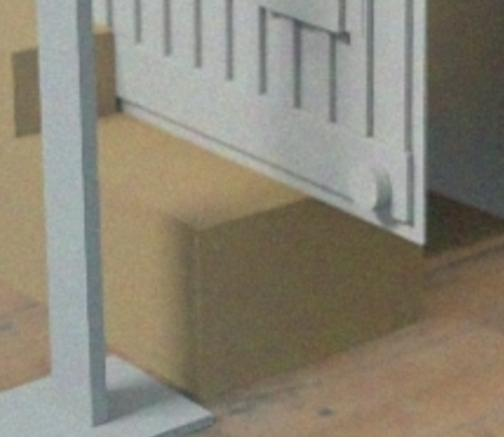

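Request:
{"name": "move", "arguments": {
  "arm2": {"joints":{"hand_thumb_mcp":-0.45,"hand_thumb_ipl":0.168}},
  "arm3": {"joints":{"hand_thumb_mcp":-0.45,"hand_thumb_ipl":0.168}},
  "cameras": []
}}

Request:
{"name": "move", "arguments": {
  "arm2": {"joints":{"joint2_rad":1.2745,"joint4_rad":2.187,"joint6_rad":-0.320},"min_time_s":2},
  "arm3": {"joints":{"joint2_rad":1.472,"joint4_rad":2.0465,"joint6_rad":-0.377},"min_time_s":2},
  "cameras": ["arm2_cam_wrist","arm3_cam_wrist"]
}}

Scene clock: 922.07 s.
Joint torques (N m): arm1=[17.38 -41.3 24.55 -13.99 -2.03 -7.33 -0.38] | arm2=[-0.02 -18.35 0.48 2 -0.18 -0.49 0.15] | arm3=[1.41 -16.67 -0.17 2.11 -0.07 -1 0.25] | arm4=[-11.04 -47.73 -15.73 -19.97 0.04 -8.73 -0.53]
Flange force (N): arm1=[6.6 -55.3 18.9] | arm2=[0.2 -0.9 6.0] | arm3=[3.2 0.0 -1.2] | arm4=[2.1 -45.6 22.5]
move: arm2 done; arm3 done
Joint velocities: within noise
arm1, arm4: as last shown
arm2.joint_positions: joint1_rad=-0.263 joint2_rad=+1.183 joint3_rad=+0.000 joint4_rad=+2.228 joint5_rad=+0.000 joint6_rad=-0.269 joint7_rad=-0.253 hand_index_mcp=+0.766 hand_index_abd=+0.000 hand_index_pip=+0.577 hand_index_dip=+0.696 hand_middle_mcp=+0.760 hand_middle_abd=+0.000 hand_middle_pip=+0.577 hand_middle_dip=+0.696 hand_ring_mcp=+0.755 hand_ring_abd=+0.000 hand_ring_pip=+0.577 hand_ring_dip=+0.696 hand_thumb_cmc=-0.568 hand_thumb_axl=+0.680 hand_thumb_mcp=-0.457 hand_thumb_ipl=+0.165 hand_current_limit=+0.750 hand_speed=-0.600
arm2.joint_status: all done
arm2.hand_state: goal,goal,goal,goal,goal,goal,goal,goal,goal,goal,goal,goal,goal,goal,goal,goal
arm2.index_mcp_current_ma: 35
arm2.index_abd_current_ma: 0
arm2.index_pip_current_ma: 1
arm2.index_dip_current_ma: 0
arm2.middle_mcp_current_ma: 14
arm2.middle_abd_current_ma: 0
arm2.middle_pip_current_ma: 1
arm2.middle_dip_current_ma: 0
arm2.ring_mcp_current_ma: 3
arm2.ring_abd_current_ma: 0
arm2.ring_pip_current_ma: 1
arm2.ring_dip_current_ma: 0
arm2.thumb_cmc_current_ma: 3
arm2.thumb_axl_current_ma: 6
arm2.thumb_mcp_current_ma: -21
arm2.thumb_ipl_current_ma: -8
arm2.hand_goal_index_mcp: 0.754
arm2.hand_goal_index_abd: 0.000
arm2.hand_goal_index_pip: 0.576
arm2.hand_goal_index_dip: 0.696
arm2.hand_goal_middle_mcp: 0.754
arm2.hand_goal_middle_abd: 0.000
arm2.hand_goal_middle_pip: 0.576
arm2.hand_goal_middle_dip: 0.696
arm2.hand_goal_ring_mcp: 0.754
arm2.hand_goal_ring_abd: 0.000
arm2.hand_goal_ring_pip: 0.576
arm2.hand_goal_ring_dip: 0.696
arm2.hand_goal_thumb_cmc: -0.570
arm2.hand_goal_thumb_axl: 0.678
arm2.hand_goal_thumb_mcp: -0.450
arm2.hand_goal_thumb_ipl: 0.168
arm2.hand: x=-0.0220 y=+0.2931 z=+0.5521 quat_wxyz=(-0.005, +0.707, +0.707, +0.003) (m; scene frame)
arm3.joint_positions: joint1_rad=-0.289 joint2_rad=+1.392 joint3_rad=+0.000 joint4_rad=+2.111 joint5_rad=+0.000 joint6_rad=-0.361 joint7_rad=-0.321 hand_index_mcp=+0.774 hand_index_abd=+0.000 hand_index_pip=+0.577 hand_index_dip=+0.696 hand_middle_mcp=+0.763 hand_middle_abd=+0.000 hand_middle_pip=+0.577 hand_middle_dip=+0.696 hand_ring_mcp=+0.755 hand_ring_abd=+0.000 hand_ring_pip=+0.577 hand_ring_dip=+0.696 hand_thumb_cmc=-0.568 hand_thumb_axl=+0.680 hand_thumb_mcp=-0.457 hand_thumb_ipl=+0.165 hand_current_limit=+0.750 hand_speed=-0.600
arm3.joint_status: all done
arm3.hand_state: goal,goal,goal,goal,goal,goal,goal,goal,goal,goal,goal,goal,goal,goal,goal,goal
arm3.index_mcp_current_ma: 48
arm3.index_abd_current_ma: 0
arm3.index_pip_current_ma: 1
arm3.index_dip_current_ma: 0
arm3.middle_mcp_current_ma: 17
arm3.middle_abd_current_ma: 0
arm3.middle_pip_current_ma: 1
arm3.middle_dip_current_ma: 0
arm3.ring_mcp_current_ma: 1
arm3.ring_abd_current_ma: 0
arm3.ring_pip_current_ma: 1
arm3.ring_dip_current_ma: 0
arm3.thumb_cmc_current_ma: 3
arm3.thumb_axl_current_ma: 4
arm3.thumb_mcp_current_ma: -15
arm3.thumb_ipl_current_ma: -5
arm3.hand_goal_index_mcp: 0.754
arm3.hand_goal_index_abd: 0.000
arm3.hand_goal_index_pip: 0.576
arm3.hand_goal_index_dip: 0.696
arm3.hand_goal_middle_mcp: 0.754
arm3.hand_goal_middle_abd: 0.000
arm3.hand_goal_middle_pip: 0.576
arm3.hand_goal_middle_dip: 0.696
arm3.hand_goal_ring_mcp: 0.754
arm3.hand_goal_ring_abd: 0.000
arm3.hand_goal_ring_pip: 0.576
arm3.hand_goal_ring_dip: 0.696
arm3.hand_goal_thumb_cmc: -0.570
arm3.hand_goal_thumb_axl: 0.678
arm3.hand_goal_thumb_mcp: -0.450
arm3.hand_goal_thumb_ipl: 0.168
arm3.hand: x=-0.0277 y=-0.2117 z=+0.5528 quat_wxyz=(+0.005, +0.707, +0.707, -0.001) (m; scene frame)
pictures: none
No camera images: "cameras" was empty.

Scene clock: 924.37 s.
Joint torques (N m): arm1=[17.37 -41.84 24.63 -14.2 -2.06 -7.45 -0.37] | arm2=[-0.12 -17.69 0.18 3.41 -0.16 0.03 0.11] | arm3=[1.3 -16.75 -0.33 1.37 0.16 -1.31 0.36] | arm4=[-10.88 -48.1 -15.47 -20.08 0.05 -8.81 -0.55]
Flange force (N): arm1=[6.2 -55.5 19.7] | arm2=[-0.1 0.6 5.6] | arm3=[3.0 -1.1 -3.1] | arm4=[2.5 -45.5 23.1]
move: arm2 done; arm3 done
Joint velocities: within noise
arm1, arm4: as last shown
arm2.joint_positions: joint1_rad=-0.263 joint2_rad=+1.275 joint3_rad=+0.000 joint4_rad=+2.187 joint5_rad=+0.000 joint6_rad=-0.320 joint7_rad=-0.253 hand_index_mcp=+0.755 hand_index_abd=+0.000 hand_index_pip=+0.577 hand_index_dip=+0.696 hand_middle_mcp=+0.755 hand_middle_abd=+0.000 hand_middle_pip=+0.577 hand_middle_dip=+0.696 hand_ring_mcp=+0.755 hand_ring_abd=+0.000 hand_ring_pip=+0.577 hand_ring_dip=+0.696 hand_thumb_cmc=-0.568 hand_thumb_axl=+0.680 hand_thumb_mcp=-0.457 hand_thumb_ipl=+0.165 hand_current_limit=+0.750 hand_speed=-0.600
arm2.joint_status: all done
arm2.hand_state: goal,goal,goal,goal,goal,goal,goal,goal,goal,goal,goal,goal,goal,goal,goal,goal
arm2.index_mcp_current_ma: 2
arm2.index_abd_current_ma: 0
arm2.index_pip_current_ma: 1
arm2.index_dip_current_ma: 0
arm2.middle_mcp_current_ma: 2
arm2.middle_abd_current_ma: 0
arm2.middle_pip_current_ma: 1
arm2.middle_dip_current_ma: 0
arm2.ring_mcp_current_ma: 3
arm2.ring_abd_current_ma: 0
arm2.ring_pip_current_ma: 1
arm2.ring_dip_current_ma: 0
arm2.thumb_cmc_current_ma: 3
arm2.thumb_axl_current_ma: 6
arm2.thumb_mcp_current_ma: -21
arm2.thumb_ipl_current_ma: -8
arm2.hand_goal_index_mcp: 0.754
arm2.hand_goal_index_abd: 0.000
arm2.hand_goal_index_pip: 0.576
arm2.hand_goal_index_dip: 0.696
arm2.hand_goal_middle_mcp: 0.754
arm2.hand_goal_middle_abd: 0.000
arm2.hand_goal_middle_pip: 0.576
arm2.hand_goal_middle_dip: 0.696
arm2.hand_goal_ring_mcp: 0.754
arm2.hand_goal_ring_abd: 0.000
arm2.hand_goal_ring_pip: 0.576
arm2.hand_goal_ring_dip: 0.696
arm2.hand_goal_thumb_cmc: -0.570
arm2.hand_goal_thumb_axl: 0.678
arm2.hand_goal_thumb_mcp: -0.450
arm2.hand_goal_thumb_ipl: 0.168
arm2.hand: x=-0.0243 y=+0.2929 z=+0.5204 quat_wxyz=(-0.005, +0.707, +0.707, +0.003) (m; scene frame)
arm3.joint_positions: joint1_rad=-0.289 joint2_rad=+1.472 joint3_rad=+0.000 joint4_rad=+2.046 joint5_rad=+0.000 joint6_rad=-0.377 joint7_rad=-0.321 hand_index_mcp=+0.763 hand_index_abd=+0.000 hand_index_pip=+0.577 hand_index_dip=+0.696 hand_middle_mcp=+0.755 hand_middle_abd=+0.000 hand_middle_pip=+0.577 hand_middle_dip=+0.696 hand_ring_mcp=+0.755 hand_ring_abd=+0.000 hand_ring_pip=+0.577 hand_ring_dip=+0.696 hand_thumb_cmc=-0.568 hand_thumb_axl=+0.680 hand_thumb_mcp=-0.457 hand_thumb_ipl=+0.165 hand_current_limit=+0.750 hand_speed=-0.600
arm3.joint_status: all done
arm3.hand_state: goal,goal,goal,goal,goal,goal,goal,goal,goal,goal,goal,goal,goal,goal,goal,goal
arm3.index_mcp_current_ma: 18
arm3.index_abd_current_ma: 0
arm3.index_pip_current_ma: 1
arm3.index_dip_current_ma: 0
arm3.middle_mcp_current_ma: 2
arm3.middle_abd_current_ma: 0
arm3.middle_pip_current_ma: 1
arm3.middle_dip_current_ma: 0
arm3.ring_mcp_current_ma: 1
arm3.ring_abd_current_ma: 0
arm3.ring_pip_current_ma: 1
arm3.ring_dip_current_ma: 0
arm3.thumb_cmc_current_ma: 3
arm3.thumb_axl_current_ma: 4
arm3.thumb_mcp_current_ma: -15
arm3.thumb_ipl_current_ma: -5
arm3.hand_goal_index_mcp: 0.754
arm3.hand_goal_index_abd: 0.000
arm3.hand_goal_index_pip: 0.576
arm3.hand_goal_index_dip: 0.696
arm3.hand_goal_middle_mcp: 0.754
arm3.hand_goal_middle_abd: 0.000
arm3.hand_goal_middle_pip: 0.576
arm3.hand_goal_middle_dip: 0.696
arm3.hand_goal_ring_mcp: 0.754
arm3.hand_goal_ring_abd: 0.000
arm3.hand_goal_ring_pip: 0.576
arm3.hand_goal_ring_dip: 0.696
arm3.hand_goal_thumb_cmc: -0.570
arm3.hand_goal_thumb_axl: 0.678
arm3.hand_goal_thumb_mcp: -0.450
arm3.hand_goal_thumb_ipl: 0.168
arm3.hand: x=-0.0275 y=-0.2119 z=+0.5212 quat_wxyz=(+0.005, +0.707, +0.707, -0.001) (m; scene frame)
pictures: arm2_cam_wrist, arm3_cam_wrist

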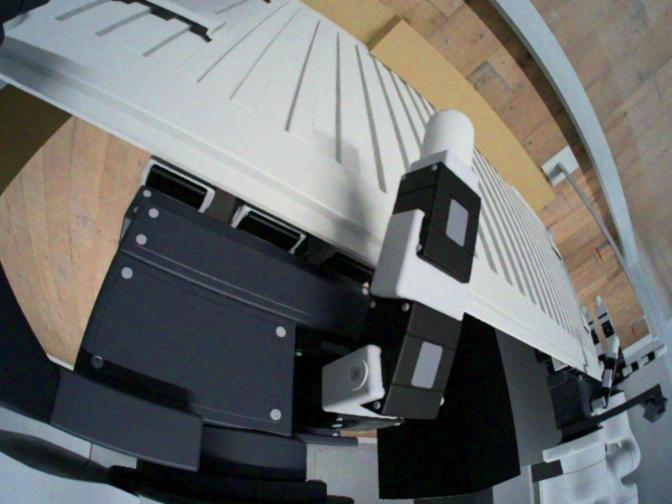

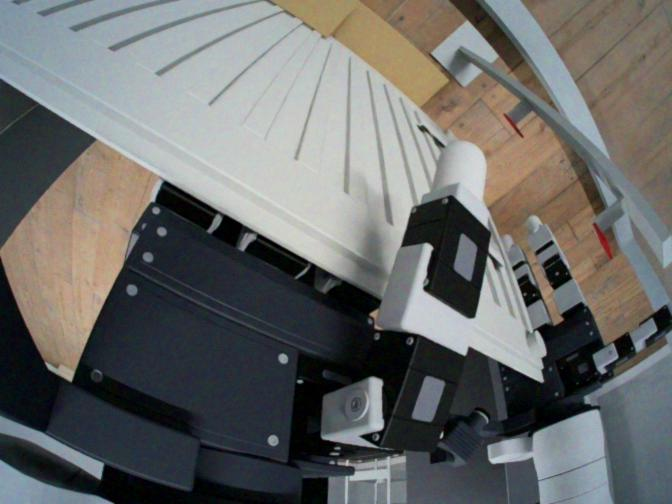

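Request:
{"name": "move", "arguments": {
  "arm2": {"joints":{"hand_thumb_mcp":-0.73,"hand_thumb_ipl":-0.2}},
  "arm3": {"joints":{"hand_thumb_mcp":-0.73,"hand_thumb_ipl":-0.2}},
  "cameras": []
}}

Request:
{"name": "move", "arguments": {
  "arm1": {"joints":{"joint2_rad":1.5360,"joint4_rad":1.7621,"joint6_rad":-0.1565},"min_time_s":2},
  "arm4": {"joints":{"joint2_rad":1.4989,"joint4_rad":1.6820,"joint6_rad":-0.0393},"min_time_s":2},
  "arm2": {"joints":{"joint2_rad":1.2571,"joint4_rad":2.1943,"joint6_rad":-0.3098},"min_time_s":2},
  "arm3": {"joints":{"joint2_rad":1.4560,"joint4_rad":2.0590,"joint6_rad":-0.3734},"min_time_s":2},
  "cameras": ["cam_low"]
}}

Request:
{"name": "zoom_image", "arguments": {
  "camera": "cam_low",
  "region": [180, 330, 330, 460]
}}

Scene clock: 930.43 s.
Joint torques (N m): arm1=[16.68 -42.5 23.65 -15.05 -1.94 -7.82 -0.33] | arm2=[-0.24 -16.06 -0.43 6.63 -0.25 1.59 -0.11] | arm3=[1.31 -17.3 0.18 1.39 0.19 -1.31 0.51] | arm4=[-10.29 -48.68 -14.72 -20.88 0 -9.09 -0.59]
Flange force (N): arm1=[4.0 -55.2 19.2] | arm2=[-0.3 5.6 8.1] | arm3=[3.4 -1.8 -1.7] | arm4=[4.7 -45.9 22.7]
move: arm2 off_target; arm3 off_target
Joint velocities: within noise
arm1, arm4: as last shown
arm1.joint_positions: joint1_rad=+0.657 joint2_rad=+1.550 joint3_rad=+0.000 joint4_rad=+1.748 joint5_rad=+0.000 joint6_rad=-0.156 joint7_rad=-0.902 hand_index_mcp=+0.753 hand_index_abd=+0.000 hand_index_pip=+0.577 hand_index_dip=+0.696 hand_middle_mcp=+0.753 hand_middle_abd=+0.000 hand_middle_pip=+0.577 hand_middle_dip=+0.696 hand_ring_mcp=+0.753 hand_ring_abd=+0.000 hand_ring_pip=+0.577 hand_ring_dip=+0.696 hand_thumb_cmc=+0.714 hand_thumb_axl=+0.677 hand_thumb_mcp=+0.224 hand_thumb_ipl=+0.168 hand_current_limit=+0.400 hand_speed=-0.600
arm2.joint_positions: joint1_rad=-0.263 joint2_rad=+1.275 joint3_rad=+0.000 joint4_rad=+2.187 joint5_rad=+0.000 joint6_rad=-0.320 joint7_rad=-0.253 hand_index_mcp=+0.755 hand_index_abd=+0.000 hand_index_pip=+0.577 hand_index_dip=+0.696 hand_middle_mcp=+0.755 hand_middle_abd=+0.000 hand_middle_pip=+0.577 hand_middle_dip=+0.696 hand_ring_mcp=+0.755 hand_ring_abd=+0.000 hand_ring_pip=+0.577 hand_ring_dip=+0.696 hand_thumb_cmc=-0.568 hand_thumb_axl=+0.680 hand_thumb_mcp=-0.646 hand_thumb_ipl=-0.083 hand_current_limit=+0.750 hand_speed=-0.600
arm2.joint_status: hand_thumb_mcp off_target (ended at -0.646, target -0.730); hand_thumb_ipl off_target (ended at -0.083, target -0.200)
arm2.hand_state: goal,goal,goal,goal,goal,goal,goal,goal,goal,goal,goal,goal,goal,goal,blocked,blocked
arm2.index_mcp_current_ma: 1
arm2.index_abd_current_ma: 0
arm2.index_pip_current_ma: 1
arm2.index_dip_current_ma: 0
arm2.middle_mcp_current_ma: 1
arm2.middle_abd_current_ma: 0
arm2.middle_pip_current_ma: 1
arm2.middle_dip_current_ma: 0
arm2.ring_mcp_current_ma: 2
arm2.ring_abd_current_ma: 0
arm2.ring_pip_current_ma: 1
arm2.ring_dip_current_ma: 0
arm2.thumb_cmc_current_ma: 3
arm2.thumb_axl_current_ma: 6
arm2.thumb_mcp_current_ma: 441
arm2.thumb_ipl_current_ma: 481
arm2.hand_goal_index_mcp: 0.754
arm2.hand_goal_index_abd: 0.000
arm2.hand_goal_index_pip: 0.576
arm2.hand_goal_index_dip: 0.696
arm2.hand_goal_middle_mcp: 0.754
arm2.hand_goal_middle_abd: 0.000
arm2.hand_goal_middle_pip: 0.576
arm2.hand_goal_middle_dip: 0.696
arm2.hand_goal_ring_mcp: 0.754
arm2.hand_goal_ring_abd: 0.000
arm2.hand_goal_ring_pip: 0.576
arm2.hand_goal_ring_dip: 0.696
arm2.hand_goal_thumb_cmc: -0.570
arm2.hand_goal_thumb_axl: 0.678
arm2.hand_goal_thumb_mcp: -0.730
arm2.hand_goal_thumb_ipl: -0.200
arm2.hand: x=-0.0242 y=+0.2929 z=+0.5204 quat_wxyz=(-0.005, +0.707, +0.707, +0.003) (m; scene frame)
arm3.joint_positions: joint1_rad=-0.289 joint2_rad=+1.472 joint3_rad=+0.000 joint4_rad=+2.046 joint5_rad=+0.000 joint6_rad=-0.377 joint7_rad=-0.321 hand_index_mcp=+0.763 hand_index_abd=+0.000 hand_index_pip=+0.577 hand_index_dip=+0.696 hand_middle_mcp=+0.755 hand_middle_abd=+0.000 hand_middle_pip=+0.577 hand_middle_dip=+0.696 hand_ring_mcp=+0.755 hand_ring_abd=+0.000 hand_ring_pip=+0.577 hand_ring_dip=+0.696 hand_thumb_cmc=-0.568 hand_thumb_axl=+0.680 hand_thumb_mcp=-0.642 hand_thumb_ipl=-0.113 hand_current_limit=+0.750 hand_speed=-0.600
arm3.joint_status: hand_thumb_mcp off_target (ended at -0.642, target -0.730); hand_thumb_ipl off_target (ended at -0.113, target -0.200)
arm3.hand_state: goal,goal,goal,goal,goal,goal,goal,goal,goal,goal,goal,goal,goal,goal,blocked,blocked
arm3.index_mcp_current_ma: 18
arm3.index_abd_current_ma: 0
arm3.index_pip_current_ma: 1
arm3.index_dip_current_ma: 0
arm3.middle_mcp_current_ma: 1
arm3.middle_abd_current_ma: 0
arm3.middle_pip_current_ma: 1
arm3.middle_dip_current_ma: 0
arm3.ring_mcp_current_ma: 1
arm3.ring_abd_current_ma: 0
arm3.ring_pip_current_ma: 1
arm3.ring_dip_current_ma: 0
arm3.thumb_cmc_current_ma: 3
arm3.thumb_axl_current_ma: 3
arm3.thumb_mcp_current_ma: 416
arm3.thumb_ipl_current_ma: 433
arm3.hand_goal_index_mcp: 0.754
arm3.hand_goal_index_abd: 0.000
arm3.hand_goal_index_pip: 0.576
arm3.hand_goal_index_dip: 0.696
arm3.hand_goal_middle_mcp: 0.754
arm3.hand_goal_middle_abd: 0.000
arm3.hand_goal_middle_pip: 0.576
arm3.hand_goal_middle_dip: 0.696
arm3.hand_goal_ring_mcp: 0.754
arm3.hand_goal_ring_abd: 0.000
arm3.hand_goal_ring_pip: 0.576
arm3.hand_goal_ring_dip: 0.696
arm3.hand_goal_thumb_cmc: -0.570
arm3.hand_goal_thumb_axl: 0.678
arm3.hand_goal_thumb_mcp: -0.730
arm3.hand_goal_thumb_ipl: -0.200
arm3.hand: x=-0.0275 y=-0.2119 z=+0.5212 quat_wxyz=(+0.005, +0.707, +0.707, -0.001) (m; scene frame)
pictures: none
No camera images: "cameras" was empty.

Scene clock: 932.73 s.
Joint torques (N m): arm1=[16.11 -40.85 23.08 -14.48 -1.91 -7.62 -0.31] | arm2=[-0.24 -16.09 -0.48 6.59 -0.26 1.56 -0.11] | arm3=[1.23 -19.43 0.33 1.26 0.07 -1.64 0.45] | arm4=[-10.23 -47.44 -14.83 -20.61 -0.03 -9.05 -0.59]
Flange force (N): arm1=[4.3 -53.0 17.1] | arm2=[-0.3 5.8 8.3] | arm3=[2.7 -2.8 3.3] | arm4=[4.2 -45.2 21.0]
move: arm1 done; arm2 done; arm3 done; arm4 done
Joint velocities: within noise
arm1.joint_positions: joint1_rad=+0.657 joint2_rad=+1.536 joint3_rad=+0.000 joint4_rad=+1.762 joint5_rad=+0.000 joint6_rad=-0.156 joint7_rad=-0.902 hand_index_mcp=+0.753 hand_index_abd=+0.000 hand_index_pip=+0.577 hand_index_dip=+0.696 hand_middle_mcp=+0.753 hand_middle_abd=+0.000 hand_middle_pip=+0.577 hand_middle_dip=+0.696 hand_ring_mcp=+0.753 hand_ring_abd=+0.000 hand_ring_pip=+0.577 hand_ring_dip=+0.696 hand_thumb_cmc=+0.714 hand_thumb_axl=+0.677 hand_thumb_mcp=+0.224 hand_thumb_ipl=+0.168 hand_current_limit=+0.400 hand_speed=-0.600
arm1.joint_status: all done
arm1.hand_state: goal,goal,goal,goal,goal,goal,goal,goal,goal,goal,goal,goal,goal,goal,goal,goal
arm1.index_mcp_current_ma: 0
arm1.index_abd_current_ma: 0
arm1.index_pip_current_ma: 0
arm1.index_dip_current_ma: 0
arm1.middle_mcp_current_ma: 0
arm1.middle_abd_current_ma: 0
arm1.middle_pip_current_ma: 0
arm1.middle_dip_current_ma: 0
arm1.ring_mcp_current_ma: 0
arm1.ring_abd_current_ma: 0
arm1.ring_pip_current_ma: 0
arm1.ring_dip_current_ma: 0
arm1.thumb_cmc_current_ma: 0
arm1.thumb_axl_current_ma: 0
arm1.thumb_mcp_current_ma: 0
arm1.thumb_ipl_current_ma: 0
arm1.hand_goal_index_mcp: 0.754
arm1.hand_goal_index_abd: 0.000
arm1.hand_goal_index_pip: 0.576
arm1.hand_goal_index_dip: 0.696
arm1.hand_goal_middle_mcp: 0.754
arm1.hand_goal_middle_abd: 0.000
arm1.hand_goal_middle_pip: 0.576
arm1.hand_goal_middle_dip: 0.696
arm1.hand_goal_ring_mcp: 0.754
arm1.hand_goal_ring_abd: 0.000
arm1.hand_goal_ring_pip: 0.576
arm1.hand_goal_ring_dip: 0.696
arm1.hand_goal_thumb_cmc: 0.714
arm1.hand_goal_thumb_axl: 0.678
arm1.hand_goal_thumb_mcp: 0.226
arm1.hand_goal_thumb_ipl: 0.168
arm1.hand: x=-0.1104 y=+0.4638 z=+0.4721 quat_wxyz=(-0.006, +1.000, +0.000, -0.006) (m; scene frame)
arm2.joint_positions: joint1_rad=-0.263 joint2_rad=+1.257 joint3_rad=+0.000 joint4_rad=+2.194 joint5_rad=+0.000 joint6_rad=-0.310 joint7_rad=-0.253 hand_index_mcp=+0.755 hand_index_abd=+0.000 hand_index_pip=+0.577 hand_index_dip=+0.696 hand_middle_mcp=+0.755 hand_middle_abd=+0.000 hand_middle_pip=+0.577 hand_middle_dip=+0.696 hand_ring_mcp=+0.755 hand_ring_abd=+0.000 hand_ring_pip=+0.577 hand_ring_dip=+0.696 hand_thumb_cmc=-0.568 hand_thumb_axl=+0.680 hand_thumb_mcp=-0.645 hand_thumb_ipl=-0.096 hand_current_limit=+0.750 hand_speed=-0.600
arm2.joint_status: all done
arm2.hand_state: goal,goal,goal,goal,goal,goal,goal,goal,goal,goal,goal,goal,goal,goal,blocked,blocked
arm2.index_mcp_current_ma: 1
arm2.index_abd_current_ma: 0
arm2.index_pip_current_ma: 1
arm2.index_dip_current_ma: 0
arm2.middle_mcp_current_ma: 1
arm2.middle_abd_current_ma: 0
arm2.middle_pip_current_ma: 1
arm2.middle_dip_current_ma: 0
arm2.ring_mcp_current_ma: 2
arm2.ring_abd_current_ma: 0
arm2.ring_pip_current_ma: 1
arm2.ring_dip_current_ma: 0
arm2.thumb_cmc_current_ma: 3
arm2.thumb_axl_current_ma: 5
arm2.thumb_mcp_current_ma: 445
arm2.thumb_ipl_current_ma: 481
arm2.hand_goal_index_mcp: 0.754
arm2.hand_goal_index_abd: 0.000
arm2.hand_goal_index_pip: 0.576
arm2.hand_goal_index_dip: 0.696
arm2.hand_goal_middle_mcp: 0.754
arm2.hand_goal_middle_abd: 0.000
arm2.hand_goal_middle_pip: 0.576
arm2.hand_goal_middle_dip: 0.696
arm2.hand_goal_ring_mcp: 0.754
arm2.hand_goal_ring_abd: 0.000
arm2.hand_goal_ring_pip: 0.576
arm2.hand_goal_ring_dip: 0.696
arm2.hand_goal_thumb_cmc: -0.570
arm2.hand_goal_thumb_axl: 0.678
arm2.hand_goal_thumb_mcp: -0.730
arm2.hand_goal_thumb_ipl: -0.200
arm2.hand: x=-0.0235 y=+0.2931 z=+0.5264 quat_wxyz=(-0.005, +0.707, +0.707, +0.003) (m; scene frame)
arm3.joint_positions: joint1_rad=-0.289 joint2_rad=+1.456 joint3_rad=+0.000 joint4_rad=+2.059 joint5_rad=+0.000 joint6_rad=-0.373 joint7_rad=-0.321 hand_index_mcp=+0.768 hand_index_abd=+0.000 hand_index_pip=+0.577 hand_index_dip=+0.696 hand_middle_mcp=+0.758 hand_middle_abd=+0.000 hand_middle_pip=+0.577 hand_middle_dip=+0.696 hand_ring_mcp=+0.755 hand_ring_abd=+0.000 hand_ring_pip=+0.577 hand_ring_dip=+0.696 hand_thumb_cmc=-0.568 hand_thumb_axl=+0.680 hand_thumb_mcp=-0.642 hand_thumb_ipl=-0.115 hand_current_limit=+0.750 hand_speed=-0.600
arm3.joint_status: all done
arm3.hand_state: goal,goal,goal,goal,goal,goal,goal,goal,goal,goal,goal,goal,goal,goal,blocked,blocked
arm3.index_mcp_current_ma: 32
arm3.index_abd_current_ma: 0
arm3.index_pip_current_ma: 1
arm3.index_dip_current_ma: 0
arm3.middle_mcp_current_ma: 5
arm3.middle_abd_current_ma: 0
arm3.middle_pip_current_ma: 1
arm3.middle_dip_current_ma: 0
arm3.ring_mcp_current_ma: 1
arm3.ring_abd_current_ma: 0
arm3.ring_pip_current_ma: 1
arm3.ring_dip_current_ma: 0
arm3.thumb_cmc_current_ma: 3
arm3.thumb_axl_current_ma: 3
arm3.thumb_mcp_current_ma: 417
arm3.thumb_ipl_current_ma: 419
arm3.hand_goal_index_mcp: 0.754
arm3.hand_goal_index_abd: 0.000
arm3.hand_goal_index_pip: 0.576
arm3.hand_goal_index_dip: 0.696
arm3.hand_goal_middle_mcp: 0.754
arm3.hand_goal_middle_abd: 0.000
arm3.hand_goal_middle_pip: 0.576
arm3.hand_goal_middle_dip: 0.696
arm3.hand_goal_ring_mcp: 0.754
arm3.hand_goal_ring_abd: 0.000
arm3.hand_goal_ring_pip: 0.576
arm3.hand_goal_ring_dip: 0.696
arm3.hand_goal_thumb_cmc: -0.570
arm3.hand_goal_thumb_axl: 0.678
arm3.hand_goal_thumb_mcp: -0.730
arm3.hand_goal_thumb_ipl: -0.200
arm3.hand: x=-0.0272 y=-0.2118 z=+0.5275 quat_wxyz=(+0.005, +0.707, +0.707, -0.001) (m; scene frame)
arm4.joint_positions: joint1_rad=-0.925 joint2_rad=+1.499 joint3_rad=+0.000 joint4_rad=+1.682 joint5_rad=+0.000 joint6_rad=-0.039 joint7_rad=+0.654 hand_index_mcp=+0.753 hand_index_abd=+0.000 hand_index_pip=+0.577 hand_index_dip=+0.696 hand_middle_mcp=+0.753 hand_middle_abd=+0.000 hand_middle_pip=+0.577 hand_middle_dip=+0.696 hand_ring_mcp=+0.753 hand_ring_abd=+0.000 hand_ring_pip=+0.577 hand_ring_dip=+0.696 hand_thumb_cmc=+0.717 hand_thumb_axl=+0.675 hand_thumb_mcp=+0.224 hand_thumb_ipl=+0.169 hand_current_limit=+0.400 hand_speed=-0.600
arm4.joint_status: all done
arm4.hand_state: goal,goal,goal,goal,goal,goal,goal,goal,goal,goal,goal,goal,goal,goal,goal,goal
arm4.index_mcp_current_ma: -1
arm4.index_abd_current_ma: 0
arm4.index_pip_current_ma: 1
arm4.index_dip_current_ma: 0
arm4.middle_mcp_current_ma: -1
arm4.middle_abd_current_ma: 0
arm4.middle_pip_current_ma: 1
arm4.middle_dip_current_ma: 0
arm4.ring_mcp_current_ma: -1
arm4.ring_abd_current_ma: 0
arm4.ring_pip_current_ma: 1
arm4.ring_dip_current_ma: 0
arm4.thumb_cmc_current_ma: 3
arm4.thumb_axl_current_ma: -4
arm4.thumb_mcp_current_ma: -3
arm4.thumb_ipl_current_ma: 1
arm4.hand_goal_index_mcp: 0.754
arm4.hand_goal_index_abd: 0.000
arm4.hand_goal_index_pip: 0.576
arm4.hand_goal_index_dip: 0.696
arm4.hand_goal_middle_mcp: 0.754
arm4.hand_goal_middle_abd: 0.000
arm4.hand_goal_middle_pip: 0.576
arm4.hand_goal_middle_dip: 0.696
arm4.hand_goal_ring_mcp: 0.754
arm4.hand_goal_ring_abd: 0.000
arm4.hand_goal_ring_pip: 0.576
arm4.hand_goal_ring_dip: 0.696
arm4.hand_goal_thumb_cmc: 0.714
arm4.hand_goal_thumb_axl: 0.678
arm4.hand_goal_thumb_mcp: 0.226
arm4.hand_goal_thumb_ipl: 0.168
arm4.hand: x=-0.0606 y=-0.3999 z=+0.4738 quat_wxyz=(+0.005, +0.000, +1.000, +0.002) (m; scene frame)
pictures: cam_low

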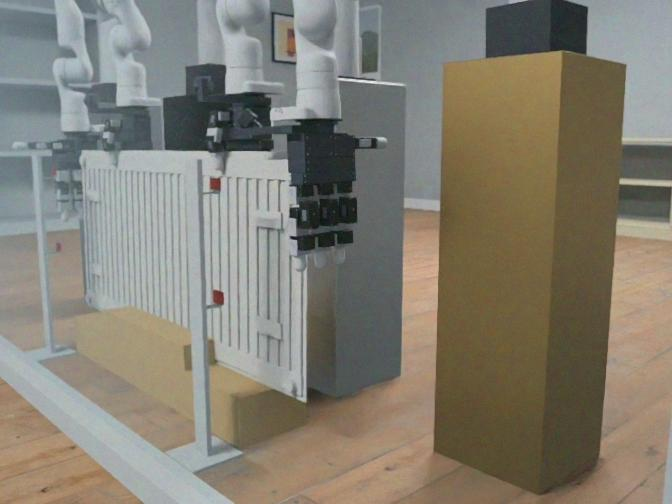

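Scaled by 3.360 from the camera's 672x504 image, which has a finer 960x720 frame.

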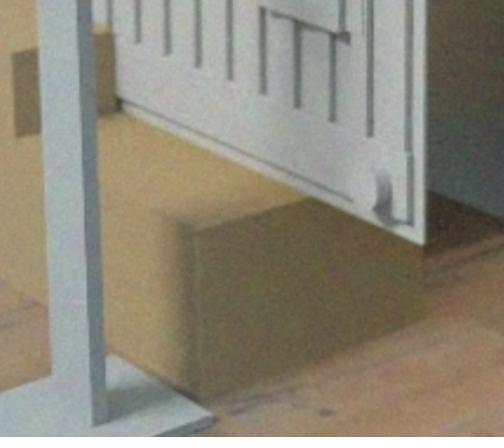

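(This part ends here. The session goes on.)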